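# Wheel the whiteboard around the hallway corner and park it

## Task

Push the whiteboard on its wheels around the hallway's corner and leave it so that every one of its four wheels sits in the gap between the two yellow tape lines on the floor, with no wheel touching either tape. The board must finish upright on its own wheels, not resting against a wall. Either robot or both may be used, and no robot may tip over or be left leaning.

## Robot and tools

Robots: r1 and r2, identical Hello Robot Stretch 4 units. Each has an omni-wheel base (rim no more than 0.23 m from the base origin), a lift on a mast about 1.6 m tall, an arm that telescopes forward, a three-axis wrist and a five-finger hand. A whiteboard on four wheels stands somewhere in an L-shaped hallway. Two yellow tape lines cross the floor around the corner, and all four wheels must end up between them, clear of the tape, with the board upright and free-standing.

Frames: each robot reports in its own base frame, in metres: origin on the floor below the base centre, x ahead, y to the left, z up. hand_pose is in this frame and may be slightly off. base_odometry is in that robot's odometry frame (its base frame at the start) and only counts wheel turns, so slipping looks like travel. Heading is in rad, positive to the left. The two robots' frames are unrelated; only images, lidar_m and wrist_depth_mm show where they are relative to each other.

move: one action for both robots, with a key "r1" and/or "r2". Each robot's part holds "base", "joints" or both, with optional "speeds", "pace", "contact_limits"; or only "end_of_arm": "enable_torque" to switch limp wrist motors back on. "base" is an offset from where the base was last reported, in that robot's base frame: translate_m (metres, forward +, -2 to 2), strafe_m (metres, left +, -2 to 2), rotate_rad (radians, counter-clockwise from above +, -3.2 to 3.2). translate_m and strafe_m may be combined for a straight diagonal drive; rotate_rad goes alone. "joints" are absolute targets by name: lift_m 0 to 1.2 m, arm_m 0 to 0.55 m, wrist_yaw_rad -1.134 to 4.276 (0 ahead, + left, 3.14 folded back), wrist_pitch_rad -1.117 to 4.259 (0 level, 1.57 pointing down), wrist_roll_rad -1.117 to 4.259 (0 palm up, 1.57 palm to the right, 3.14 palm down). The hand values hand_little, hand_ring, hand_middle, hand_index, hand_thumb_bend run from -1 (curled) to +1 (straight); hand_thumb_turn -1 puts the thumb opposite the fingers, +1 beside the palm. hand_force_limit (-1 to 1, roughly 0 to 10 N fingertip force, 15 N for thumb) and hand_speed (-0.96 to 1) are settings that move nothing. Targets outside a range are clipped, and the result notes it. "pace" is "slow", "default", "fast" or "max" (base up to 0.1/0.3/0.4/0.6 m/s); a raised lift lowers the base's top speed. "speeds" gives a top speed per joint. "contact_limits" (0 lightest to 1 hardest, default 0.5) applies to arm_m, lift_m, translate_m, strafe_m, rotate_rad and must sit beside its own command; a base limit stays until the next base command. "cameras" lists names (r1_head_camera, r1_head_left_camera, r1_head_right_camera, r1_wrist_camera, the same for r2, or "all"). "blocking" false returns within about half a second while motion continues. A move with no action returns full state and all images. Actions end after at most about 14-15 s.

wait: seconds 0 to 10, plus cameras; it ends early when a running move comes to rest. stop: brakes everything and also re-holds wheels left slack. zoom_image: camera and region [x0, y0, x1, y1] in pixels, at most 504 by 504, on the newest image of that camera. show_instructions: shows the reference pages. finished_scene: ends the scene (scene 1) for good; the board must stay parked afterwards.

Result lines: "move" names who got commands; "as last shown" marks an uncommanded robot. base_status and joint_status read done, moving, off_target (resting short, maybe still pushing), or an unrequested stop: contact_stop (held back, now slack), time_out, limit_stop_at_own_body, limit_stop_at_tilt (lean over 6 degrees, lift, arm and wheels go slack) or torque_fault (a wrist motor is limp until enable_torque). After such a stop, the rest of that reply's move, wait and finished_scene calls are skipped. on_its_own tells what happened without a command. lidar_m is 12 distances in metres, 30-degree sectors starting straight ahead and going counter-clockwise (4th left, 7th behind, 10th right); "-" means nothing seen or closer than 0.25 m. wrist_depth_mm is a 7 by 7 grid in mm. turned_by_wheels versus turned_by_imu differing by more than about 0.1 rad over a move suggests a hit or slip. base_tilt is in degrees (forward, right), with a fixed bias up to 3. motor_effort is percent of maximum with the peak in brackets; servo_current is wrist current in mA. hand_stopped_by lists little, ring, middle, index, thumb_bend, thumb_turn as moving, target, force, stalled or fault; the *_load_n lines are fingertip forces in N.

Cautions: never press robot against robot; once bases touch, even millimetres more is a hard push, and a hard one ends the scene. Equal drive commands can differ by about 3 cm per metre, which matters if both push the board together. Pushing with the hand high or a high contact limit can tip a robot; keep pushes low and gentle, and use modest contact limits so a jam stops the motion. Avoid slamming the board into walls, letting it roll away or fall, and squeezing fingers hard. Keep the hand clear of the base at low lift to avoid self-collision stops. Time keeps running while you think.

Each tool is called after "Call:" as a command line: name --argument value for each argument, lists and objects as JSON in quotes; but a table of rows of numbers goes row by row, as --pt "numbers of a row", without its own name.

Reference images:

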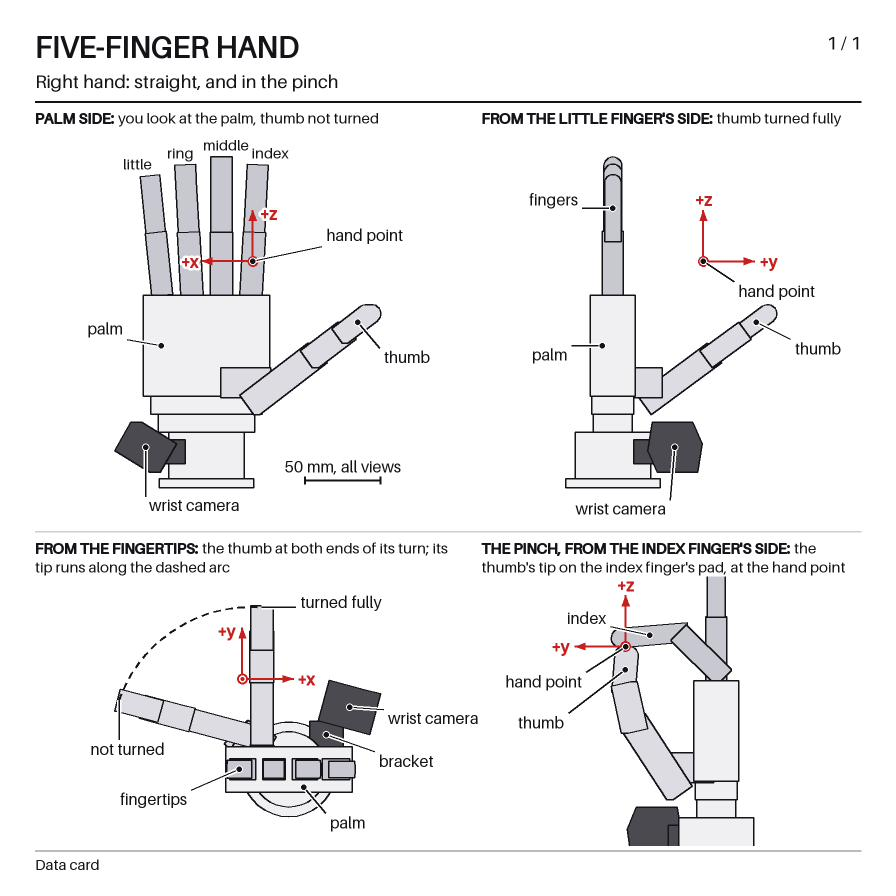

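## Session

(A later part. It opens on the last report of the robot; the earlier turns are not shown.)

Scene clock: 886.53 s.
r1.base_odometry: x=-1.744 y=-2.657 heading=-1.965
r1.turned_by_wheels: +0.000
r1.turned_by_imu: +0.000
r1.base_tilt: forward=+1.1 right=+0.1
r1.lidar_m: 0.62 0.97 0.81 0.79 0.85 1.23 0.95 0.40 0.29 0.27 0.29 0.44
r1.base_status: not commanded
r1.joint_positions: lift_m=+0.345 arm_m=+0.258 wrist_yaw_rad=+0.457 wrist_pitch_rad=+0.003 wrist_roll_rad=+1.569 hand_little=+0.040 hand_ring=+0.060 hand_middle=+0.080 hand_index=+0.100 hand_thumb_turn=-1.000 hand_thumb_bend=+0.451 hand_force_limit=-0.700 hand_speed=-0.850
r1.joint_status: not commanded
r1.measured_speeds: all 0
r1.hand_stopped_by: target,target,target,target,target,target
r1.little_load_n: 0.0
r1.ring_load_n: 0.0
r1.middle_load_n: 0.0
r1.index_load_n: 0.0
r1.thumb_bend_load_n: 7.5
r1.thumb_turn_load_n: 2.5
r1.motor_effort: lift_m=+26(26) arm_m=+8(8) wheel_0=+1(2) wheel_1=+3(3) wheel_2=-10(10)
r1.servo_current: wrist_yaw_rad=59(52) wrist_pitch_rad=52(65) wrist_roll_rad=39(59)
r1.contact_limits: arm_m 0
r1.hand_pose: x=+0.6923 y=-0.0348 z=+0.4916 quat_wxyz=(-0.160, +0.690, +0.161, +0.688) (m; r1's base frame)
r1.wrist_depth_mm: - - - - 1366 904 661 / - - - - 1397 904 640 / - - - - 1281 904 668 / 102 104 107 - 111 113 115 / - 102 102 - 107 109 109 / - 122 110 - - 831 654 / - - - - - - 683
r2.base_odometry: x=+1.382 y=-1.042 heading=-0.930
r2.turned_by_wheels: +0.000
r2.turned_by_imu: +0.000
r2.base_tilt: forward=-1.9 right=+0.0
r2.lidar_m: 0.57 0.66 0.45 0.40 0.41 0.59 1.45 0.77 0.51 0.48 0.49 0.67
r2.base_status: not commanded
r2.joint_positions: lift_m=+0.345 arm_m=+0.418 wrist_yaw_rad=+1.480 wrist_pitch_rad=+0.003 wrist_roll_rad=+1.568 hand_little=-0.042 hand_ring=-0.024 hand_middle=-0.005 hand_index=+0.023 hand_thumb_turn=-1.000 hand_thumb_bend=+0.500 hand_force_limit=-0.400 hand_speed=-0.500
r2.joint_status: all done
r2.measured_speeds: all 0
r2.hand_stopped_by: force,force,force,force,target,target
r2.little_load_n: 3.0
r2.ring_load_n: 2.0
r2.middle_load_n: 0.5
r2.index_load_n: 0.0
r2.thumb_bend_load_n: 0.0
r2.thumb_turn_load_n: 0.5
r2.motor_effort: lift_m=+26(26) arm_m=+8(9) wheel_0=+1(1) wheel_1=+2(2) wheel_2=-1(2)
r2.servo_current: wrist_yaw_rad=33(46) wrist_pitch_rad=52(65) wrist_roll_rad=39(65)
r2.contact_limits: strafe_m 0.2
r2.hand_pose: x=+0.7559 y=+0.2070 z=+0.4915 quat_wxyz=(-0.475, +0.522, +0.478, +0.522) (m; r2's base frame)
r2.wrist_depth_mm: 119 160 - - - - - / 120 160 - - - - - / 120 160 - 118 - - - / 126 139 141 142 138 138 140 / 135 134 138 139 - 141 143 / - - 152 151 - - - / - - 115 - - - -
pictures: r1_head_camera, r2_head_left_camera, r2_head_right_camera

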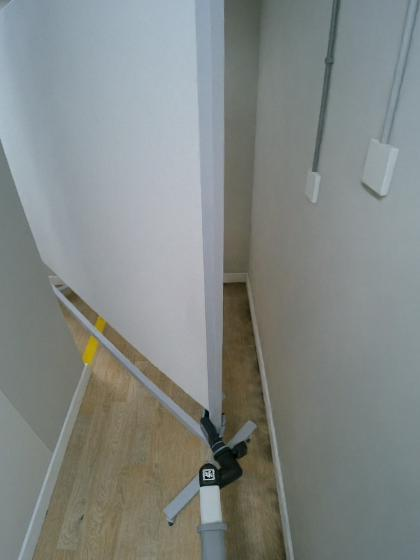

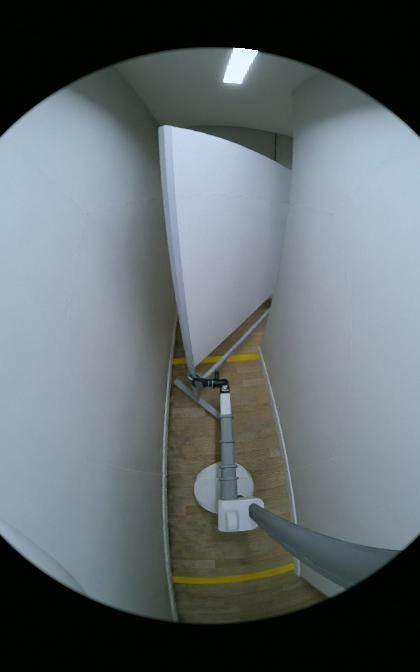

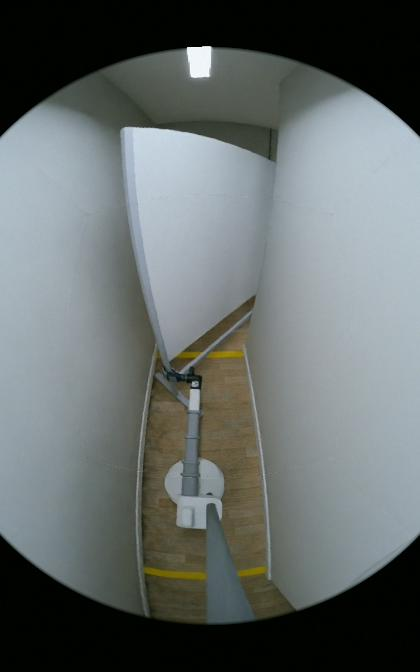

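Call:
move --cameras '[]' --r2 '{"joints":{"hand_speed":-0.9,"hand_force_limit":-0.6,"hand_thumb_bend":0.25}}'

Call:
move --cameras '["r1_wrist_camera","r2_wrist_camera","r1_head_camera","r2_head_right_camera"]' --r1 '{"base":{"translate_m":0.055,"strafe_m":-0.018},"pace":"slow"}' --r2 '{"base":{"translate_m":-0.041,"strafe_m":-0.03},"joints":{"wrist_yaw_rad":1.545},"pace":"slow","speeds":{"wrist_yaw_rad":0.15}}'

Scene clock: 910.97 s.
move: r2 off_target
r1: as last shown
r1.thumb_bend_load_n: 7.0
r1.contact_limits: arm_m 0
r2.base_odometry: x=+1.382 y=-1.042 heading=-0.930
r2.turned_by_wheels: +0.000
r2.turned_by_imu: +0.000
r2.base_tilt: forward=-1.8 right=+0.0
r2.lidar_m: 0.57 0.62 0.44 0.40 0.41 0.58 1.48 0.75 0.51 0.46 0.50 0.67
r2.base_status: not commanded
r2.joint_positions: lift_m=+0.345 arm_m=+0.418 wrist_yaw_rad=+1.480 wrist_pitch_rad=+0.003 wrist_roll_rad=+1.568 hand_little=-0.042 hand_ring=-0.024 hand_middle=-0.005 hand_index=+0.023 hand_thumb_turn=-1.000 hand_thumb_bend=+0.397 hand_force_limit=-0.600 hand_speed=-0.900
r2.joint_status: hand_thumb_bend off_target (ended at +0.397, target +0.250); the others done
r2.measured_speeds: all 0
r2.hand_stopped_by: force,force,force,force,force,target
r2.little_load_n: 3.0
r2.ring_load_n: 2.0
r2.middle_load_n: 1.0
r2.index_load_n: 0.0
r2.thumb_bend_load_n: 3.0
r2.thumb_turn_load_n: 0.5
r2.motor_effort: lift_m=+26(27) arm_m=+8(9) wheel_0=+1(1) wheel_1=+2(2) wheel_2=-1(2)
r2.servo_current: wrist_yaw_rad=33(46) wrist_pitch_rad=52(65) wrist_roll_rad=52(65)
r2.contact_limits: strafe_m 0.2
r2.hand_pose: x=+0.7559 y=+0.2070 z=+0.4915 quat_wxyz=(-0.475, +0.522, +0.478, +0.522)
r2.wrist_depth_mm: 119 160 - - - - - / 119 171 - - - - - / 120 160 - - - - - / 126 139 135 136 138 139 140 / 135 134 138 139 - 142 143 / - - 152 151 - - - / - - 115 - - - -

Scene clock: 912.73 s.
move: r1 done; r2 done
r1.base_odometry: x=-1.782 y=-2.700 heading=-1.965
r1.turned_by_wheels: +0.000
r1.turned_by_imu: +0.001
r1.base_tilt: forward=+1.1 right=+0.1
r1.lidar_m: 0.61 0.93 0.81 0.78 0.86 1.24 0.89 0.37 0.28 0.26 0.29 0.42
r1.base_status: done
r1.joint_positions: lift_m=+0.345 arm_m=+0.258 wrist_yaw_rad=+0.458 wrist_pitch_rad=+0.003 wrist_roll_rad=+1.569 hand_little=+0.040 hand_ring=+0.060 hand_middle=+0.080 hand_index=+0.100 hand_thumb_turn=-1.000 hand_thumb_bend=+0.451 hand_force_limit=-0.700 hand_speed=-0.850
r1.joint_status: not commanded
r1.measured_speeds: all 0
r1.hand_stopped_by: target,target,target,target,target,target
r1.little_load_n: 0.0
r1.ring_load_n: 0.0
r1.middle_load_n: 0.0
r1.index_load_n: 0.0
r1.thumb_bend_load_n: 5.0
r1.thumb_turn_load_n: 2.5
r1.motor_effort: lift_m=+26(26) arm_m=+8(8) wheel_0=+6(8) wheel_1=+4(6) wheel_2=-7(16)
r1.servo_current: wrist_yaw_rad=39(52) wrist_pitch_rad=46(59) wrist_roll_rad=7(52)
r1.contact_limits: arm_m 0
r1.hand_pose: x=+0.6923 y=-0.0346 z=+0.4916 quat_wxyz=(-0.160, +0.689, +0.161, +0.688)
r1.wrist_depth_mm: - - - - 1397 904 661 / - - - - 1397 904 640 / - - - - 1308 904 668 / 103 105 108 - 112 113 116 / 101 102 103 - 107 109 110 / - 121 110 - - 842 661 / - - - - - - 683
r2.base_odometry: x=+1.334 y=-1.027 heading=-0.929
r2.turned_by_wheels: +0.001
r2.turned_by_imu: +0.002
r2.base_tilt: forward=-1.9 right=+0.1
r2.lidar_m: 0.55 0.66 0.47 0.44 0.46 0.65 1.58 0.74 0.45 0.45 0.47 0.65
r2.base_status: done
r2.joint_positions: lift_m=+0.345 arm_m=+0.418 wrist_yaw_rad=+1.544 wrist_pitch_rad=+0.003 wrist_roll_rad=+1.568 hand_little=-0.042 hand_ring=-0.024 hand_middle=-0.005 hand_index=+0.023 hand_thumb_turn=-1.000 hand_thumb_bend=+0.398 hand_force_limit=-0.600 hand_speed=-0.900
r2.joint_status: all done
r2.measured_speeds: all 0
r2.hand_stopped_by: force,force,force,force,force,target
r2.little_load_n: 2.5
r2.ring_load_n: 4.5
r2.middle_load_n: 3.5
r2.index_load_n: 1.0
r2.thumb_bend_load_n: 6.5
r2.thumb_turn_load_n: 1.5
r2.motor_effort: lift_m=+26(27) arm_m=+6(8) wheel_0=+7(9) wheel_1=-1(7) wheel_2=+5(10)
r2.servo_current: wrist_yaw_rad=52(72) wrist_pitch_rad=26(78) wrist_roll_rad=65(65)
r2.hand_pose: x=+0.7424 y=+0.2172 z=+0.4915 quat_wxyz=(-0.492, +0.507, +0.495, +0.507)
r2.wrist_depth_mm: 118 158 - - - - - / 118 169 - - - - - / 120 150 - - - - - / 129 131 133 134 136 138 139 / 140 138 142 - - 145 146 / - - 153 154 - - - / - - 115 - - - -
pictures: r1_head_camera, r1_wrist_camera, r2_head_right_camera, r2_wrist_camera

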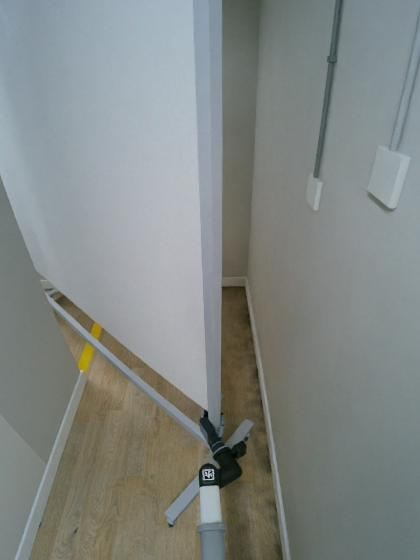

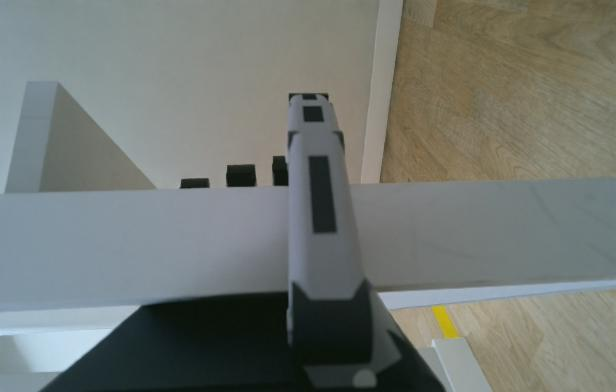

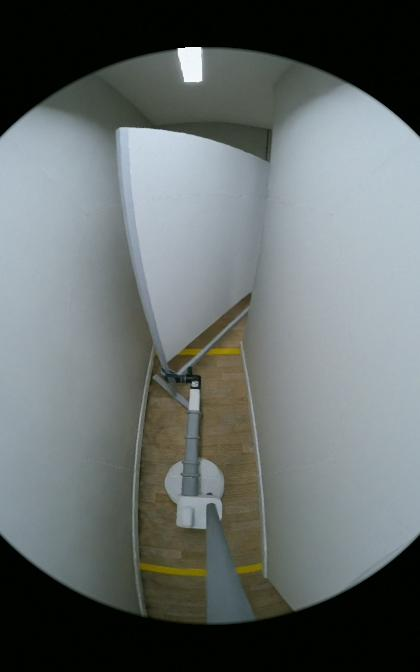

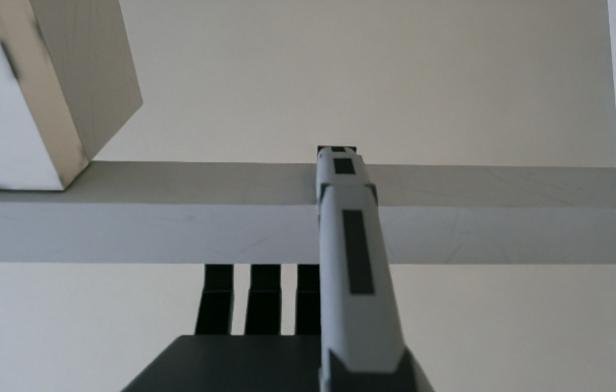

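Call:
move --cameras '[]' --r1 '{"base":{"rotate_rad":-0.025},"pace":"slow"}'

Call:
move --cameras '["r1_wrist_camera","r2_wrist_camera","r1_head_camera","r2_head_right_camera"]' --r1 '{"base":{"translate_m":0.095},"pace":"slow"}' --r2 '{"base":{"translate_m":-0.053,"strafe_m":-0.042},"joints":{"wrist_yaw_rad":1.632},"pace":"slow","speeds":{"wrist_yaw_rad":0.12}}'

Call:
zoom_image --camera "r1_head_camera" --region '[0, 220, 280, 540]'

Call:
zoom_image --camera "r2_head_right_camera" --region '[110, 300, 290, 450]'

Scene clock: 932.43 s.
move: r1 done
r1.base_odometry: x=-1.782 y=-2.700 heading=-1.989
r1.turned_by_wheels: -0.024
r1.turned_by_imu: -0.023
r1.base_tilt: forward=+1.1 right=+0.0
r1.lidar_m: 0.61 0.91 0.83 0.79 0.84 1.20 0.96 0.38 0.27 0.27 0.29 0.41
r1.base_status: done
r1.joint_positions: lift_m=+0.345 arm_m=+0.258 wrist_yaw_rad=+0.465 wrist_pitch_rad=+0.003 wrist_roll_rad=+1.569 hand_little=+0.040 hand_ring=+0.060 hand_middle=+0.080 hand_index=+0.100 hand_thumb_turn=-1.000 hand_thumb_bend=+0.451 hand_force_limit=-0.700 hand_speed=-0.850
r1.joint_status: not commanded
r1.measured_speeds: all 0
r1.hand_stopped_by: target,target,target,target,target,target
r1.little_load_n: 0.0
r1.ring_load_n: 0.0
r1.middle_load_n: 0.0
r1.index_load_n: 0.0
r1.thumb_bend_load_n: 2.5
r1.thumb_turn_load_n: 1.5
r1.motor_effort: lift_m=+26(26) arm_m=+8(8) wheel_0=+7(11) wheel_1=+3(6) wheel_2=+3(6)
r1.servo_current: wrist_yaw_rad=46(52) wrist_pitch_rad=52(59) wrist_roll_rad=39(46)
r1.contact_limits: arm_m 0
r1.hand_pose: x=+0.6926 y=-0.0326 z=+0.4916 quat_wxyz=(-0.162, +0.689, +0.164, +0.687)
r1.wrist_depth_mm: - - - - 1397 891 661 / - - - - 1397 904 640 / - - - - 1281 917 676 / 104 106 109 - 113 114 117 / 101 103 103 - 107 109 110 / - - 109 - - 831 654 / - - - - - - 683
r2: as last shown
r2.base_odometry: x=+1.334 y=-1.027 heading=-0.930
r2.turned_by_wheels: -0.001
r2.turned_by_imu: -0.003
r2.little_load_n: 2.0
r2.ring_load_n: 3.5
r2.middle_load_n: 2.5
r2.index_load_n: 0.0
r2.thumb_turn_load_n: 2.0
r2.motor_effort: lift_m=+26(26) arm_m=+7(7) wheel_0=+2(7) wheel_1=-1(1) wheel_2=+2(5)
r2.wrist_depth_mm: 118 158 - - - - - / 118 169 - - - - - / 123 150 - - - - - / 128 131 132 133 136 138 139 / 136 139 141 - - 144 145 / - - 152 154 - - - / - - 116 - - - -

Scene clock: 934.67 s.
move: r1 done; r2 done
r1.base_odometry: x=-1.820 y=-2.787 heading=-1.990
r1.turned_by_wheels: -0.001
r1.turned_by_imu: -0.003
r1.base_tilt: forward=+1.1 right=+0.1
r1.lidar_m: 0.62 0.88 0.83 0.80 0.84 1.19 0.99 0.38 0.29 0.26 0.27 0.43
r1.base_status: done
r1.joint_positions: lift_m=+0.345 arm_m=+0.258 wrist_yaw_rad=+0.456 wrist_pitch_rad=+0.003 wrist_roll_rad=+1.569 hand_little=+0.040 hand_ring=+0.060 hand_middle=+0.080 hand_index=+0.100 hand_thumb_turn=-1.000 hand_thumb_bend=+0.451 hand_force_limit=-0.700 hand_speed=-0.850
r1.joint_status: not commanded
r1.measured_speeds: all 0
r1.hand_stopped_by: target,target,target,target,target,target
r1.little_load_n: 0.0
r1.ring_load_n: 0.0
r1.middle_load_n: 0.0
r1.index_load_n: 0.0
r1.thumb_bend_load_n: 7.0
r1.thumb_turn_load_n: 2.5
r1.motor_effort: lift_m=+26(26) arm_m=+8(8) wheel_0=+1(12) wheel_1=+3(7) wheel_2=-11(12)
r1.servo_current: wrist_yaw_rad=46(65) wrist_pitch_rad=46(72) wrist_roll_rad=13(52)
r1.contact_limits: arm_m 0
r1.hand_pose: x=+0.6922 y=-0.0352 z=+0.4916 quat_wxyz=(-0.159, +0.690, +0.160, +0.688)
r1.wrist_depth_mm: - - - - 1366 891 654 / - - - - 1397 904 640 / - - - - 1281 917 668 / 103 105 108 - 112 113 115 / - 101 103 - 106 108 - / - 111 110 - - - 603 / - - - - - - 683
r2.base_odometry: x=+1.269 y=-1.010 heading=-0.929
r2.turned_by_wheels: +0.001
r2.turned_by_imu: +0.003
r2.base_tilt: forward=-1.9 right=+0.0
r2.lidar_m: 0.58 0.70 0.50 0.48 0.51 0.68 1.76 0.67 0.44 0.41 0.43 0.61
r2.base_status: done
r2.joint_positions: lift_m=+0.345 arm_m=+0.418 wrist_yaw_rad=+1.632 wrist_pitch_rad=+0.003 wrist_roll_rad=+1.568 hand_little=-0.043 hand_ring=-0.023 hand_middle=-0.005 hand_index=+0.023 hand_thumb_turn=-1.000 hand_thumb_bend=+0.399 hand_force_limit=-0.600 hand_speed=-0.900
r2.joint_status: all done
r2.measured_speeds: all 0
r2.hand_stopped_by: force,force,force,force,force,target
r2.little_load_n: 0.0
r2.ring_load_n: 7.5
r2.middle_load_n: 6.5
r2.index_load_n: 3.0
r2.thumb_bend_load_n: 8.5
r2.thumb_turn_load_n: 2.5
r2.motor_effort: lift_m=+26(26) arm_m=+5(7) wheel_0=+6(9) wheel_1=+0(9) wheel_2=+4(10)
r2.servo_current: wrist_yaw_rad=33(117) wrist_pitch_rad=65(65) wrist_roll_rad=33(72)
r2.hand_pose: x=+0.7228 y=+0.2299 z=+0.4915 quat_wxyz=(-0.513, +0.485, +0.517, +0.485)
r2.wrist_depth_mm: 117 157 - - - - - / 118 168 - - - - - / 122 148 - 135 - - - / 130 134 136 135 137 138 138 / 142 140 144 - - 145 - / - - 152 154 - - - / - - 115 - - - -
pictures: r1_head_camera, r1_wrist_camera, r2_head_right_camera, r2_wrist_camera

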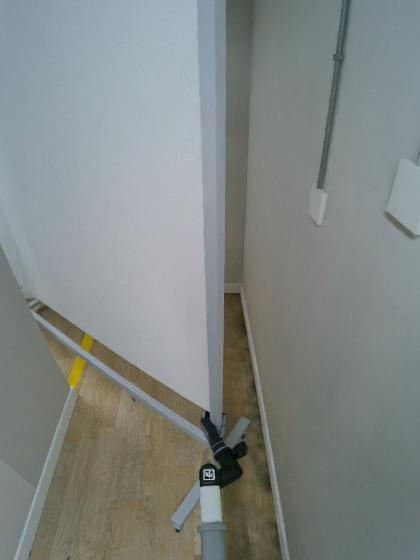

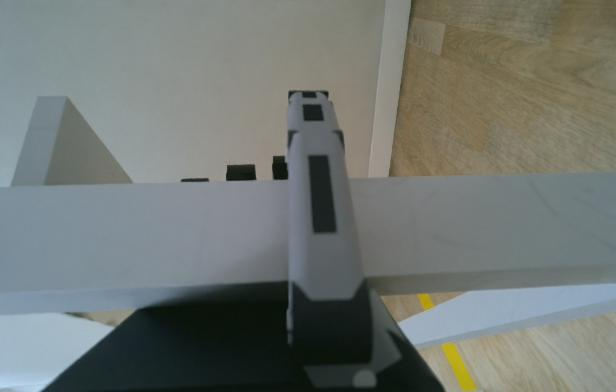

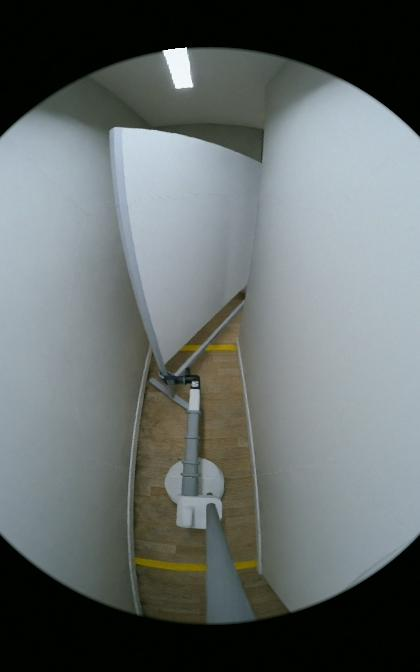

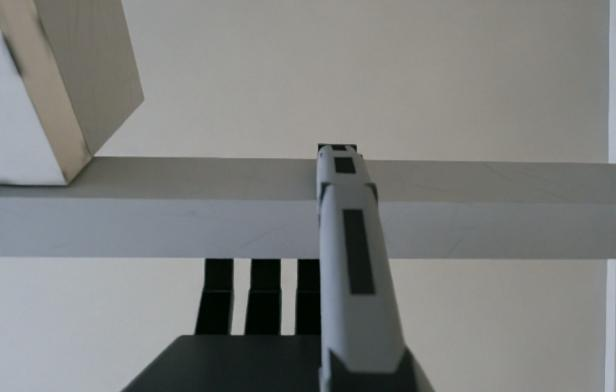

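Scaled by 1.575 from the camera's image (finer frame: 1200x1600).

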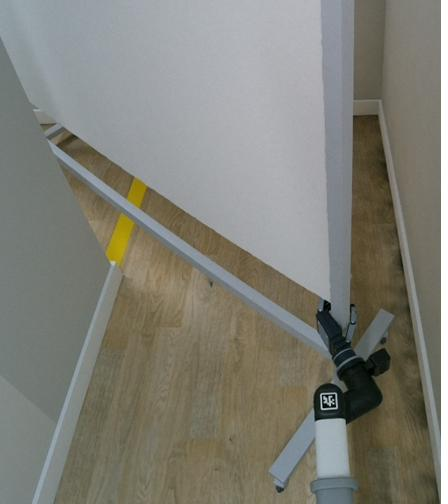

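Scaled by 2.800 from the camera's image (finer frame: 600x960).

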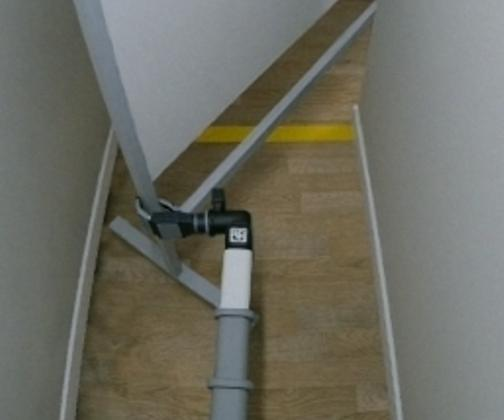

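Call:
move --cameras '[]' --r1 '{"base":{"rotate_rad":-0.03},"pace":"slow"}'

Call:
move --cameras '["r1_wrist_camera","r2_wrist_camera","r1_head_camera","r2_head_right_camera"]' --r1 '{"base":{"translate_m":0.11,"strafe_m":0.006},"pace":"slow"}' --r2 '{"base":{"translate_m":-0.049,"strafe_m":-0.045},"joints":{"wrist_yaw_rad":1.737},"pace":"slow","speeds":{"wrist_yaw_rad":0.12}}'

Call:
zoom_image --camera "r1_head_camera" --region '[0, 220, 280, 540]'

Call:
zoom_image --camera "r2_head_right_camera" --region '[110, 300, 290, 450]'

Scene clock: 958.77 s.
move: r1 done
r1.base_odometry: x=-1.820 y=-2.787 heading=-2.018
r1.turned_by_wheels: -0.029
r1.turned_by_imu: -0.026
r1.base_tilt: forward=+1.1 right=+0.1
r1.lidar_m: 0.62 0.84 0.82 0.79 0.85 1.16 1.09 0.39 0.29 0.27 0.28 0.41
r1.base_status: done
r1.joint_positions: lift_m=+0.345 arm_m=+0.258 wrist_yaw_rad=+0.463 wrist_pitch_rad=+0.003 wrist_roll_rad=+1.569 hand_little=+0.040 hand_ring=+0.060 hand_middle=+0.080 hand_index=+0.100 hand_thumb_turn=-1.000 hand_thumb_bend=+0.451 hand_force_limit=-0.700 hand_speed=-0.850
r1.joint_status: not commanded
r1.measured_speeds: all 0
r1.hand_stopped_by: target,target,target,target,target,target
r1.little_load_n: 0.0
r1.ring_load_n: 0.0
r1.middle_load_n: 0.0
r1.index_load_n: 0.0
r1.thumb_bend_load_n: 4.5
r1.thumb_turn_load_n: 2.0
r1.motor_effort: lift_m=+26(26) arm_m=+8(8) wheel_0=+7(11) wheel_1=+3(6) wheel_2=+4(12)
r1.servo_current: wrist_yaw_rad=46(59) wrist_pitch_rad=46(59) wrist_roll_rad=33(59)
r1.contact_limits: arm_m 0
r1.hand_pose: x=+0.6925 y=-0.0333 z=+0.4916 quat_wxyz=(-0.162, +0.689, +0.163, +0.687)
r1.wrist_depth_mm: - - - - 1366 904 661 / - - - - 1397 904 640 / - - - - 1281 917 668 / 103 106 109 - 113 114 - / - 102 102 - - 108 109 / - 111 110 - - - 627 / - - - - - - 683
r2: as last shown
r2.base_odometry: x=+1.269 y=-1.010 heading=-0.930
r2.turned_by_wheels: +0.000
r2.turned_by_imu: -0.002
r2.little_load_n: 0.5
r2.ring_load_n: 6.5
r2.middle_load_n: 5.5
r2.index_load_n: 2.0
r2.thumb_turn_load_n: 1.5
r2.motor_effort: lift_m=+26(26) arm_m=+5(6) wheel_0=+2(6) wheel_1=+0(0) wheel_2=+2(4)
r2.servo_current: wrist_yaw_rad=33(46) wrist_pitch_rad=65(72) wrist_roll_rad=65(65)

Scene clock: 961.13 s.
move: r1 done; r2 done
r1.base_odometry: x=-1.862 y=-2.888 heading=-2.019
r1.turned_by_wheels: -0.001
r1.turned_by_imu: -0.004
r1.base_tilt: forward=+1.1 right=+0.1
r1.lidar_m: 0.62 0.81 0.82 0.79 0.84 1.15 1.10 0.40 0.30 0.27 0.29 0.41
r1.base_status: done
r1.joint_positions: lift_m=+0.345 arm_m=+0.258 wrist_yaw_rad=+0.454 wrist_pitch_rad=+0.003 wrist_roll_rad=+1.569 hand_little=+0.040 hand_ring=+0.060 hand_middle=+0.080 hand_index=+0.100 hand_thumb_turn=-1.000 hand_thumb_bend=+0.451 hand_force_limit=-0.700 hand_speed=-0.850
r1.joint_status: not commanded
r1.measured_speeds: all 0
r1.hand_stopped_by: target,target,target,target,target,target
r1.little_load_n: 0.0
r1.ring_load_n: 0.0
r1.middle_load_n: 0.0
r1.index_load_n: 0.0
r1.thumb_bend_load_n: 7.0
r1.thumb_turn_load_n: 2.0
r1.motor_effort: lift_m=+26(26) arm_m=+8(8) wheel_0=+0(11) wheel_1=+3(8) wheel_2=-12(13)
r1.servo_current: wrist_yaw_rad=39(52) wrist_pitch_rad=59(72) wrist_roll_rad=26(52)
r1.contact_limits: arm_m 0
r1.hand_pose: x=+0.6922 y=-0.0356 z=+0.4916 quat_wxyz=(-0.159, +0.690, +0.160, +0.688)
r1.wrist_depth_mm: - - - - 1281 904 661 / - - - - 1336 904 640 / - - - - 1308 904 668 / 103 105 108 - 113 112 - / - - - - 105 106 - / 108 106 110 - - 831 - / - - - - - - 654
r2.base_odometry: x=+1.203 y=-0.997 heading=-0.929
r2.turned_by_wheels: +0.001
r2.turned_by_imu: +0.003
r2.base_tilt: forward=-1.9 right=+0.0
r2.lidar_m: 0.56 0.65 0.55 0.53 0.53 0.73 1.83 0.61 0.41 0.36 0.37 0.54
r2.base_status: done
r2.joint_positions: lift_m=+0.345 arm_m=+0.418 wrist_yaw_rad=+1.737 wrist_pitch_rad=+0.003 wrist_roll_rad=+1.568 hand_little=-0.043 hand_ring=-0.023 hand_middle=-0.005 hand_index=+0.023 hand_thumb_turn=-1.000 hand_thumb_bend=+0.399 hand_force_limit=-0.600 hand_speed=-0.900
r2.joint_status: all done
r2.measured_speeds: all 0
r2.hand_stopped_by: force,force,force,force,force,target
r2.little_load_n: 0.0
r2.ring_load_n: 7.5
r2.middle_load_n: 7.0
r2.index_load_n: 2.5
r2.thumb_bend_load_n: 9.5
r2.thumb_turn_load_n: 3.0
r2.motor_effort: lift_m=+26(26) arm_m=+5(6) wheel_0=+4(7) wheel_1=+1(9) wheel_2=+3(11)
r2.servo_current: wrist_yaw_rad=39(150) wrist_pitch_rad=52(72) wrist_roll_rad=20(78)
r2.hand_pose: x=+0.6978 y=+0.2427 z=+0.4915 quat_wxyz=(-0.538, +0.457, +0.541, +0.457)
r2.wrist_depth_mm: 117 156 - - - - - / 118 168 - - - - - / 123 148 - 135 - - - / 131 134 136 136 141 138 139 / 144 142 146 147 - 145 150 / - - 152 154 - - 525 / - - 115 - - - 530
pictures: r1_head_camera, r1_wrist_camera, r2_head_right_camera, r2_wrist_camera

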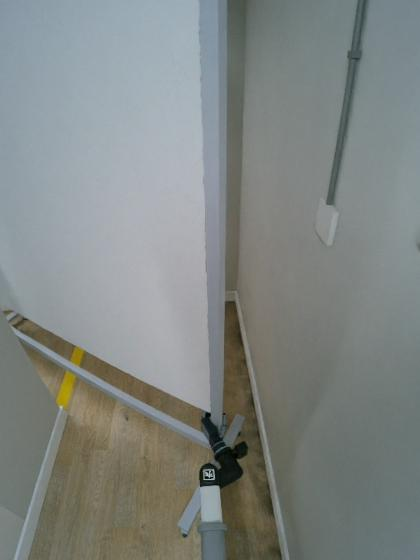

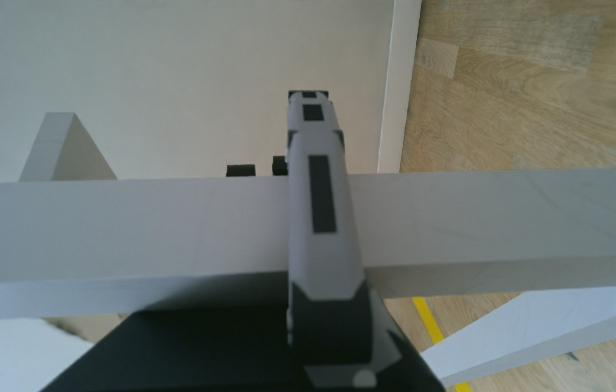

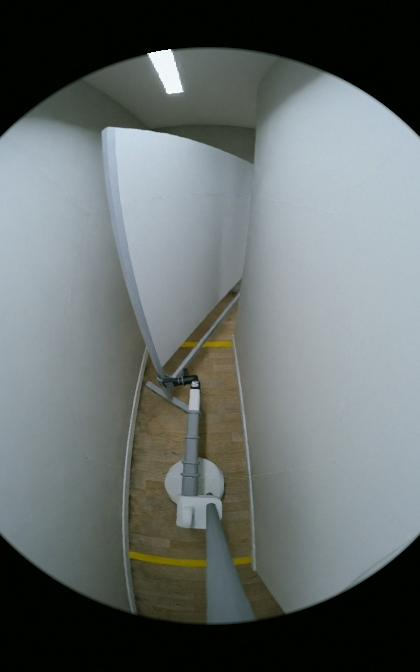

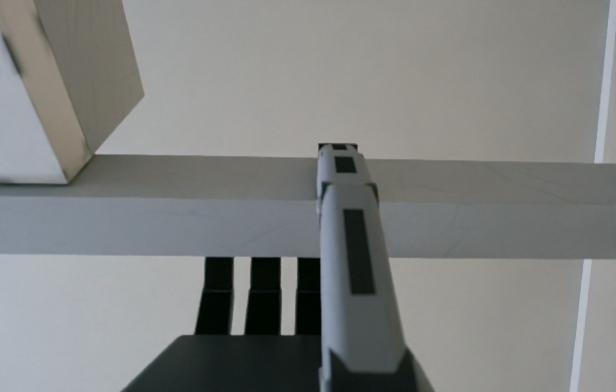

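Scaled by 1.575 from the camera's image (finer frame: 1200x1600).

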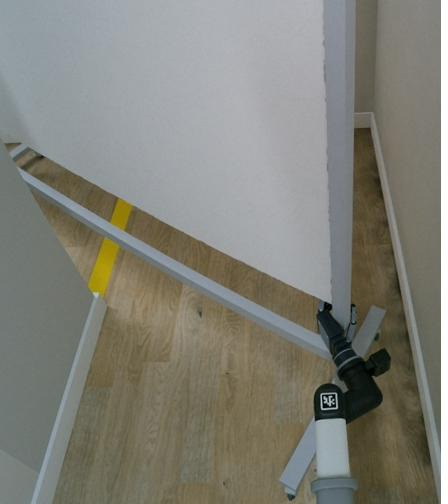

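Scaled by 2.800 from the camera's image (finer frame: 600x960).

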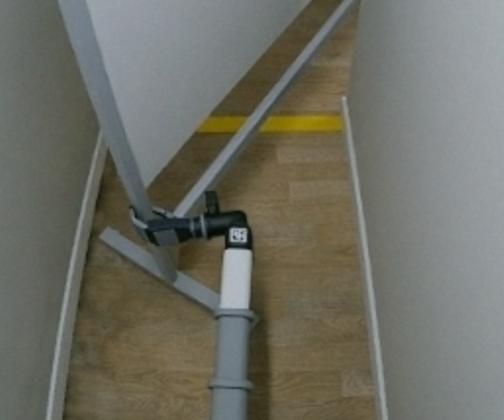

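Call:
move --cameras '[]' --r1 '{"base":{"rotate_rad":-0.03},"pace":"slow"}'

Call:
move --cameras '["r1_wrist_camera","r2_wrist_camera","r1_head_camera","r2_head_right_camera"]' --r1 '{"base":{"translate_m":0.145,"strafe_m":0.012},"pace":"slow"}' --r2 '{"base":{"translate_m":-0.035,"strafe_m":-0.034},"joints":{"wrist_yaw_rad":1.85},"pace":"slow","speeds":{"wrist_yaw_rad":0.1}}'

Call:
zoom_image --camera "r1_head_camera" --region '[0, 220, 280, 540]'

Call:
zoom_image --camera "r2_head_right_camera" --region '[110, 300, 290, 450]'

Scene clock: 972.23 s.
move: r1 done
r1.base_odometry: x=-1.862 y=-2.888 heading=-2.048
r1.turned_by_wheels: -0.029
r1.turned_by_imu: -0.026
r1.base_tilt: forward=+1.1 right=+0.1
r1.lidar_m: 0.62 0.80 0.84 0.78 0.82 1.11 1.22 0.39 0.29 0.26 0.29 0.40
r1.base_status: done
r1.joint_positions: lift_m=+0.345 arm_m=+0.258 wrist_yaw_rad=+0.462 wrist_pitch_rad=+0.003 wrist_roll_rad=+1.569 hand_little=+0.040 hand_ring=+0.060 hand_middle=+0.080 hand_index=+0.100 hand_thumb_turn=-1.000 hand_thumb_bend=+0.451 hand_force_limit=-0.700 hand_speed=-0.850
r1.joint_status: not commanded
r1.measured_speeds: all 0
r1.hand_stopped_by: target,target,target,target,target,target
r1.little_load_n: 0.0
r1.ring_load_n: 0.0
r1.middle_load_n: 0.0
r1.index_load_n: 0.0
r1.thumb_bend_load_n: 5.0
r1.thumb_turn_load_n: 2.0
r1.motor_effort: lift_m=+26(26) arm_m=+8(8) wheel_0=+6(8) wheel_1=+4(7) wheel_2=+4(10)
r1.servo_current: wrist_yaw_rad=46(52) wrist_pitch_rad=52(52) wrist_roll_rad=13(52)
r1.contact_limits: arm_m 0
r1.hand_pose: x=+0.6925 y=-0.0335 z=+0.4916 quat_wxyz=(-0.161, +0.689, +0.163, +0.688)
r1.wrist_depth_mm: - - - - 1255 904 661 / - - - - 1308 904 640 / - - - - 1308 917 668 / 103 105 108 - 113 113 - / - - - - 106 106 - / 108 108 110 - - 287 - / - - - - - - 654
r2: as last shown
r2.turned_by_wheels: +0.000
r2.turned_by_imu: -0.002
r2.little_load_n: 0.5
r2.middle_load_n: 6.5
r2.thumb_bend_load_n: 9.0
r2.thumb_turn_load_n: 1.5
r2.motor_effort: lift_m=+26(26) arm_m=+5(6) wheel_0=+2(4) wheel_1=+1(1) wheel_2=+2(4)
r2.servo_current: wrist_yaw_rad=33(46) wrist_pitch_rad=59(65) wrist_roll_rad=26(65)
r2.wrist_depth_mm: 118 158 - - - - - / 119 169 - - - - - / 124 148 - 134 - - - / 130 134 137 135 140 138 139 / 142 140 144 - - 145 150 / - - 153 154 - - 521 / - - 115 - - - 530

Scene clock: 974.97 s.
move: r1 done; r2 done
r1.base_odometry: x=-1.918 y=-3.022 heading=-2.049
r1.turned_by_wheels: -0.001
r1.turned_by_imu: -0.006
r1.base_tilt: forward=+1.1 right=+0.1
r1.lidar_m: 0.59 0.77 0.83 0.78 0.82 1.11 1.32 0.44 0.28 0.28 0.30 0.40
r1.base_status: done
r1.joint_positions: lift_m=+0.345 arm_m=+0.258 wrist_yaw_rad=+0.449 wrist_pitch_rad=+0.003 wrist_roll_rad=+1.569 hand_little=+0.040 hand_ring=+0.060 hand_middle=+0.080 hand_index=+0.100 hand_thumb_turn=-1.000 hand_thumb_bend=+0.451 hand_force_limit=-0.700 hand_speed=-0.850
r1.joint_status: not commanded
r1.measured_speeds: all 0
r1.hand_stopped_by: target,target,target,target,target,target
r1.little_load_n: 0.0
r1.ring_load_n: 0.0
r1.middle_load_n: 0.0
r1.index_load_n: 0.0
r1.thumb_bend_load_n: 7.5
r1.thumb_turn_load_n: 2.0
r1.motor_effort: lift_m=+26(26) arm_m=+8(8) wheel_0=-5(10) wheel_1=+1(8) wheel_2=-13(15)
r1.servo_current: wrist_yaw_rad=65(72) wrist_pitch_rad=26(65) wrist_roll_rad=26(52)
r1.contact_limits: arm_m 0
r1.hand_pose: x=+0.6920 y=-0.0369 z=+0.4916 quat_wxyz=(-0.157, +0.690, +0.158, +0.689)
r1.wrist_depth_mm: - - - - 1182 891 668 / - - - - 1205 904 634 / - - - - 1281 904 676 / - 104 107 - 112 111 - / - - - - - 103 - / 105 104 110 109 - 820 220 / - - - - - - -
r2.base_odometry: x=+1.155 y=-0.990 heading=-0.929
r2.turned_by_wheels: +0.001
r2.turned_by_imu: +0.002
r2.base_tilt: forward=-1.9 right=+0.1
r2.lidar_m: 0.55 0.64 0.60 0.55 0.58 0.77 1.93 0.55 0.37 0.34 0.36 0.51
r2.base_status: done
r2.joint_positions: lift_m=+0.345 arm_m=+0.418 wrist_yaw_rad=+1.853 wrist_pitch_rad=+0.003 wrist_roll_rad=+1.568 hand_little=-0.043 hand_ring=-0.023 hand_middle=-0.005 hand_index=+0.023 hand_thumb_turn=-1.000 hand_thumb_bend=+0.399 hand_force_limit=-0.600 hand_speed=-0.900
r2.joint_status: all done
r2.measured_speeds: all 0
r2.hand_stopped_by: force,force,force,force,force,target
r2.little_load_n: 0.0
r2.ring_load_n: 9.0
r2.middle_load_n: 9.0
r2.index_load_n: 4.0
r2.thumb_bend_load_n: 7.5
r2.thumb_turn_load_n: 2.5
r2.motor_effort: lift_m=+26(26) arm_m=+6(6) wheel_0=+3(10) wheel_1=+0(7) wheel_2=+4(11)
r2.servo_current: wrist_yaw_rad=33(143) wrist_pitch_rad=52(65) wrist_roll_rad=39(65)
r2.hand_pose: x=+0.6691 y=+0.2537 z=+0.4915 quat_wxyz=(-0.564, +0.425, +0.567, +0.425)
r2.wrist_depth_mm: 118 157 - - - - - / 118 169 - - - - - / 121 148 - 137 - - - / 131 134 138 136 137 138 139 / 144 142 146 - - 145 151 / - - 152 154 - - - / - - 115 - - - -
pictures: r1_head_camera, r1_wrist_camera, r2_head_right_camera, r2_wrist_camera

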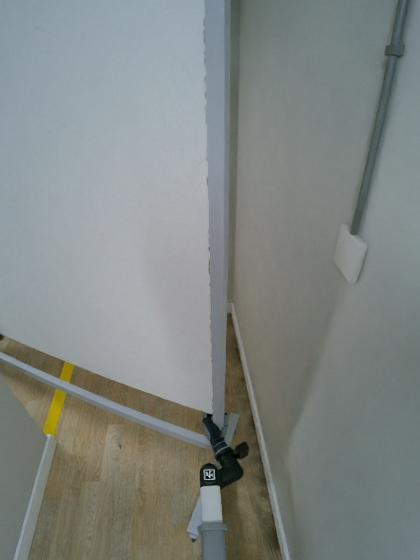

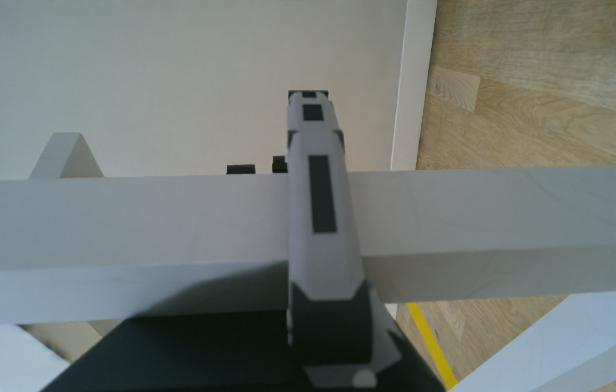

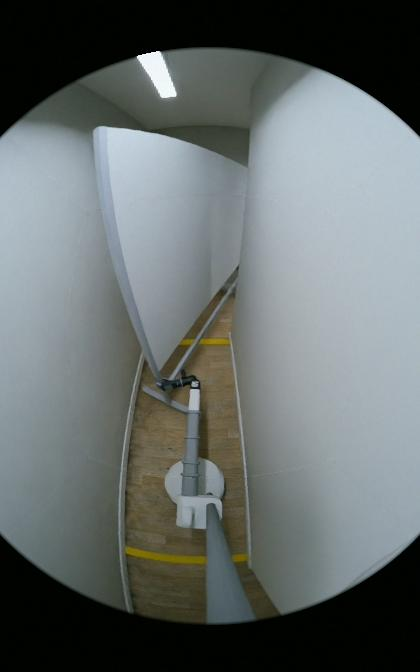

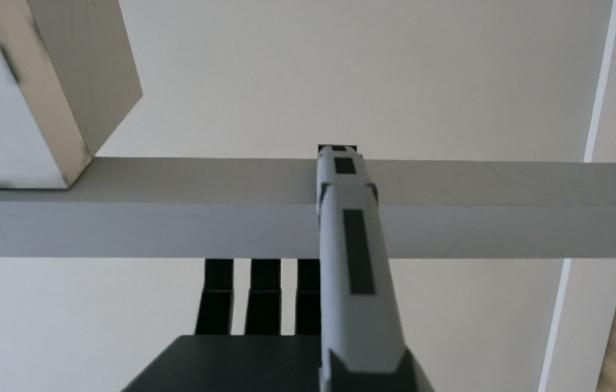

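Scaled by 1.575 from the camera's image (finer frame: 1200x1600).

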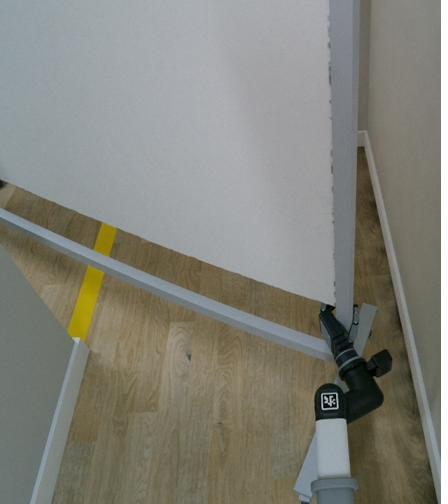

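Scaled by 2.800 from the camera's image (finer frame: 600x960).

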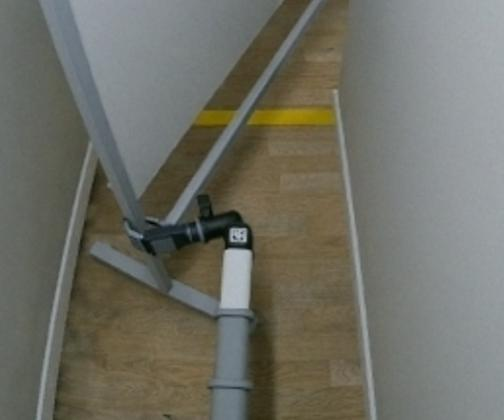

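Call:
move --cameras '["r1_wrist_camera","r2_wrist_camera","r1_head_camera","r2_head_right_camera"]' --r1 '{"base":{"translate_m":0.165,"strafe_m":0.014},"pace":"slow"}' --r2 '{"base":{"translate_m":-0.035,"strafe_m":-0.02},"joints":{"wrist_yaw_rad":1.965},"pace":"slow","speeds":{"wrist_yaw_rad":0.1}}'

Call:
zoom_image --camera "r1_head_camera" --region '[0, 220, 280, 540]'

Call:
zoom_image --camera "r2_head_right_camera" --region '[110, 300, 290, 450]'

Scene clock: 988.13 s.
move: r1 done; r2 done
r1.base_odometry: x=-1.982 y=-3.174 heading=-2.052
r1.turned_by_wheels: -0.002
r1.turned_by_imu: -0.004
r1.base_tilt: forward=+1.1 right=+0.1
r1.lidar_m: 0.60 0.72 0.81 0.78 0.80 1.08 1.36 0.44 0.31 0.30 0.32 0.43
r1.base_status: done
r1.joint_positions: lift_m=+0.345 arm_m=+0.258 wrist_yaw_rad=+0.447 wrist_pitch_rad=+0.003 wrist_roll_rad=+1.569 hand_little=+0.040 hand_ring=+0.060 hand_middle=+0.080 hand_index=+0.100 hand_thumb_turn=-1.000 hand_thumb_bend=+0.452 hand_force_limit=-0.700 hand_speed=-0.850
r1.joint_status: not commanded
r1.measured_speeds: all 0
r1.hand_stopped_by: target,target,target,target,target,target
r1.little_load_n: 0.0
r1.ring_load_n: 0.0
r1.middle_load_n: 0.0
r1.index_load_n: -0.5
r1.thumb_bend_load_n: 10.5
r1.thumb_turn_load_n: 5.5
r1.motor_effort: lift_m=+26(26) arm_m=+8(8) wheel_0=-12(13) wheel_1=+1(7) wheel_2=-17(21)
r1.servo_current: wrist_yaw_rad=72(78) wrist_pitch_rad=39(65) wrist_roll_rad=13(59)
r1.contact_limits: arm_m 0
r1.hand_pose: x=+0.6919 y=-0.0375 z=+0.4916 quat_wxyz=(-0.156, +0.690, +0.157, +0.689)
r1.wrist_depth_mm: - - - - 1025 904 668 / - - - - 1078 904 640 / - - - - 1118 917 676 / 107 105 107 - 110 110 - / - - - - - 102 - / 104 104 105 106 - 831 676 / - - - - - - -
r2.base_odometry: x=+1.118 y=-0.974 heading=-0.928
r2.turned_by_wheels: +0.001
r2.turned_by_imu: +0.001
r2.base_tilt: forward=-1.9 right=+0.1
r2.lidar_m: 0.54 0.60 0.59 0.57 0.60 0.83 2.07 0.52 0.36 0.30 0.34 0.46
r2.base_status: done
r2.joint_positions: lift_m=+0.345 arm_m=+0.418 wrist_yaw_rad=+1.973 wrist_pitch_rad=+0.003 wrist_roll_rad=+1.568 hand_little=-0.042 hand_ring=-0.023 hand_middle=-0.004 hand_index=+0.023 hand_thumb_turn=-1.000 hand_thumb_bend=+0.399 hand_force_limit=-0.600 hand_speed=-0.900
r2.joint_status: all done
r2.measured_speeds: all 0
r2.hand_stopped_by: force,force,force,force,force,target
r2.little_load_n: 3.0
r2.ring_load_n: 11.5
r2.middle_load_n: 12.0
r2.index_load_n: 6.0
r2.thumb_bend_load_n: 5.5
r2.thumb_turn_load_n: 1.5
r2.motor_effort: lift_m=+26(27) arm_m=+6(6) wheel_0=+6(7) wheel_1=+4(6) wheel_2=+2(11)
r2.servo_current: wrist_yaw_rad=46(104) wrist_pitch_rad=39(65) wrist_roll_rad=46(65)
r2.hand_pose: x=+0.6380 y=+0.2615 z=+0.4915 quat_wxyz=(-0.588, +0.390, +0.591, +0.390)
r2.wrist_depth_mm: 118 158 - - - - - / 118 169 - - - - - / 120 151 - 138 - - 512 / 132 139 136 138 144 140 140 / 144 141 147 - - 146 - / - - 152 154 - - - / - - 115 - - - 634
pictures: r1_head_camera, r1_wrist_camera, r2_head_right_camera, r2_wrist_camera

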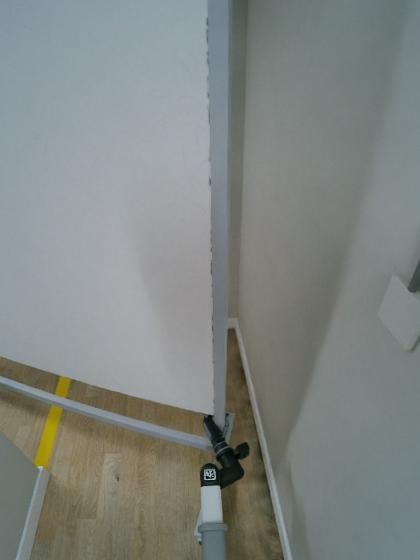

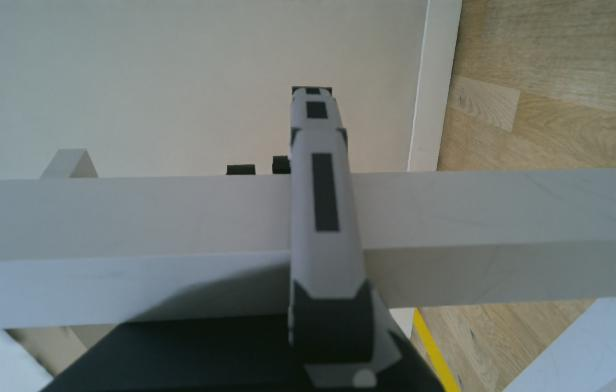

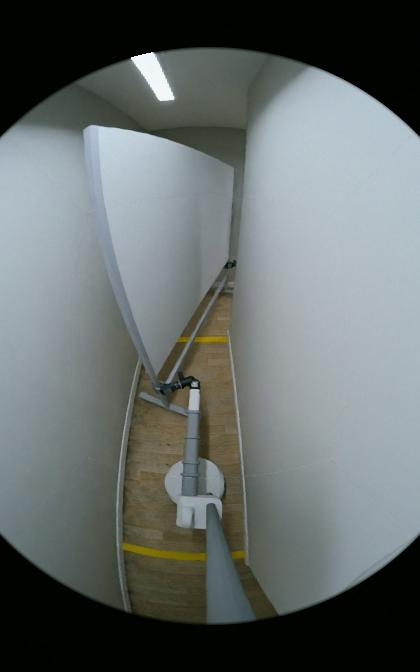

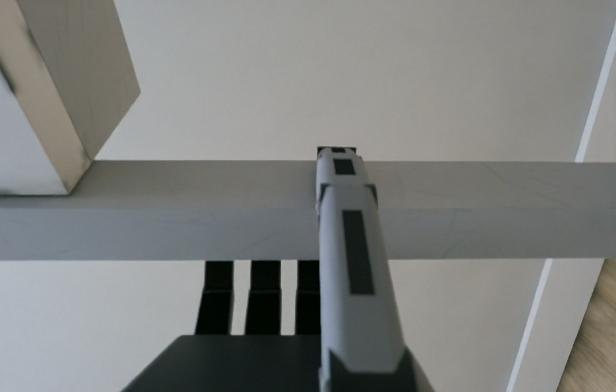

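Scaled by 1.575 from the camera's image (finer frame: 1200x1600).

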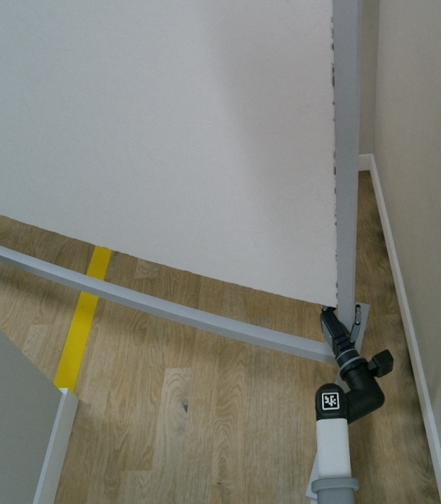

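Scaled by 2.800 from the camera's image (finer frame: 600x960).

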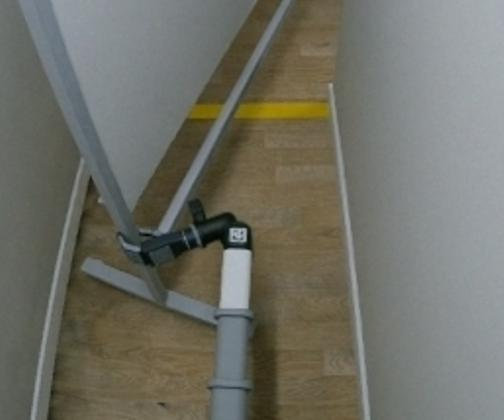

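Call:
move --cameras '["r1_wrist_camera","r2_wrist_camera"]' --r1 '{"base":{"strafe_m":-0.02},"pace":"slow"}' --r2 '{"joints":{"wrist_yaw_rad":1.985},"speeds":{"wrist_yaw_rad":0.1}}'

Scene clock: 993.87 s.
move: r1 done; r2 done
r1.base_odometry: x=-1.999 y=-3.165 heading=-2.052
r1.turned_by_wheels: +0.000
r1.turned_by_imu: +0.002
r1.base_tilt: forward=+1.0 right=+0.1
r1.lidar_m: 0.61 0.73 0.82 0.79 0.83 1.12 1.26 0.42 0.30 0.27 0.28 0.41
r1.base_status: done
r1.joint_positions: lift_m=+0.345 arm_m=+0.258 wrist_yaw_rad=+0.458 wrist_pitch_rad=+0.003 wrist_roll_rad=+1.569 hand_little=+0.040 hand_ring=+0.060 hand_middle=+0.080 hand_index=+0.100 hand_thumb_turn=-1.000 hand_thumb_bend=+0.452 hand_force_limit=-0.700 hand_speed=-0.850
r1.joint_status: not commanded
r1.measured_speeds: all 0
r1.hand_stopped_by: target,target,target,target,target,target
r1.little_load_n: 0.0
r1.ring_load_n: 0.0
r1.middle_load_n: 0.0
r1.index_load_n: 0.5
r1.thumb_bend_load_n: 7.0
r1.thumb_turn_load_n: 3.5
r1.motor_effort: lift_m=+26(26) arm_m=+8(8) wheel_0=+5(10) wheel_1=-1(6) wheel_2=-4(16)
r1.servo_current: wrist_yaw_rad=39(85) wrist_pitch_rad=46(65) wrist_roll_rad=13(52)
r1.contact_limits: arm_m 0
r1.hand_pose: x=+0.6923 y=-0.0346 z=+0.4916 quat_wxyz=(-0.160, +0.689, +0.161, +0.688)
r1.wrist_depth_mm: - - - - 1025 891 661 / - - - - 1078 891 640 / - - - - - 917 668 / 106 105 107 - 110 110 - / - - - - - 102 - / 105 103 108 108 - 831 683 / - - - - - - -
r2.base_odometry: x=+1.118 y=-0.974 heading=-0.928
r2.turned_by_wheels: +0.000
r2.turned_by_imu: +0.000
r2.base_tilt: forward=-1.9 right=+0.0
r2.lidar_m: 0.51 0.61 0.62 0.57 0.60 0.80 2.04 0.54 0.35 0.33 0.34 0.46
r2.base_status: not commanded
r2.joint_positions: lift_m=+0.345 arm_m=+0.418 wrist_yaw_rad=+1.989 wrist_pitch_rad=+0.003 wrist_roll_rad=+1.568 hand_little=-0.042 hand_ring=-0.023 hand_middle=-0.004 hand_index=+0.023 hand_thumb_turn=-1.000 hand_thumb_bend=+0.399 hand_force_limit=-0.600 hand_speed=-0.900
r2.joint_status: all done
r2.measured_speeds: all 0
r2.hand_stopped_by: force,force,force,force,force,target
r2.little_load_n: 1.5
r2.ring_load_n: 10.0
r2.middle_load_n: 10.0
r2.index_load_n: 4.5
r2.thumb_bend_load_n: 7.0
r2.thumb_turn_load_n: 1.5
r2.motor_effort: lift_m=+26(26) arm_m=+5(6) wheel_0=+6(6) wheel_1=+4(4) wheel_2=+2(2)
r2.servo_current: wrist_yaw_rad=46(46) wrist_pitch_rad=39(72) wrist_roll_rad=52(52)
r2.hand_pose: x=+0.6338 y=+0.2623 z=+0.4915 quat_wxyz=(-0.591, +0.385, +0.595, +0.386)
r2.wrist_depth_mm: 118 158 - - - - - / 119 170 - - - - - / 119 150 - 137 - - 521 / 132 134 136 136 138 138 139 / 143 141 146 - - 146 - / - - 152 154 - - - / - - 115 - - - 634

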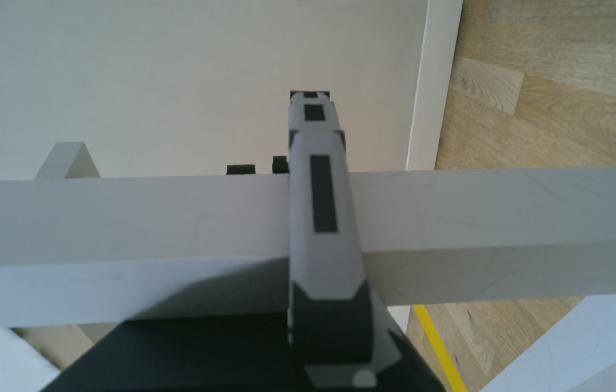

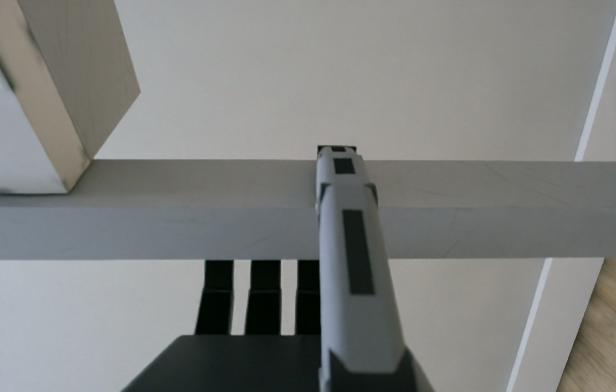

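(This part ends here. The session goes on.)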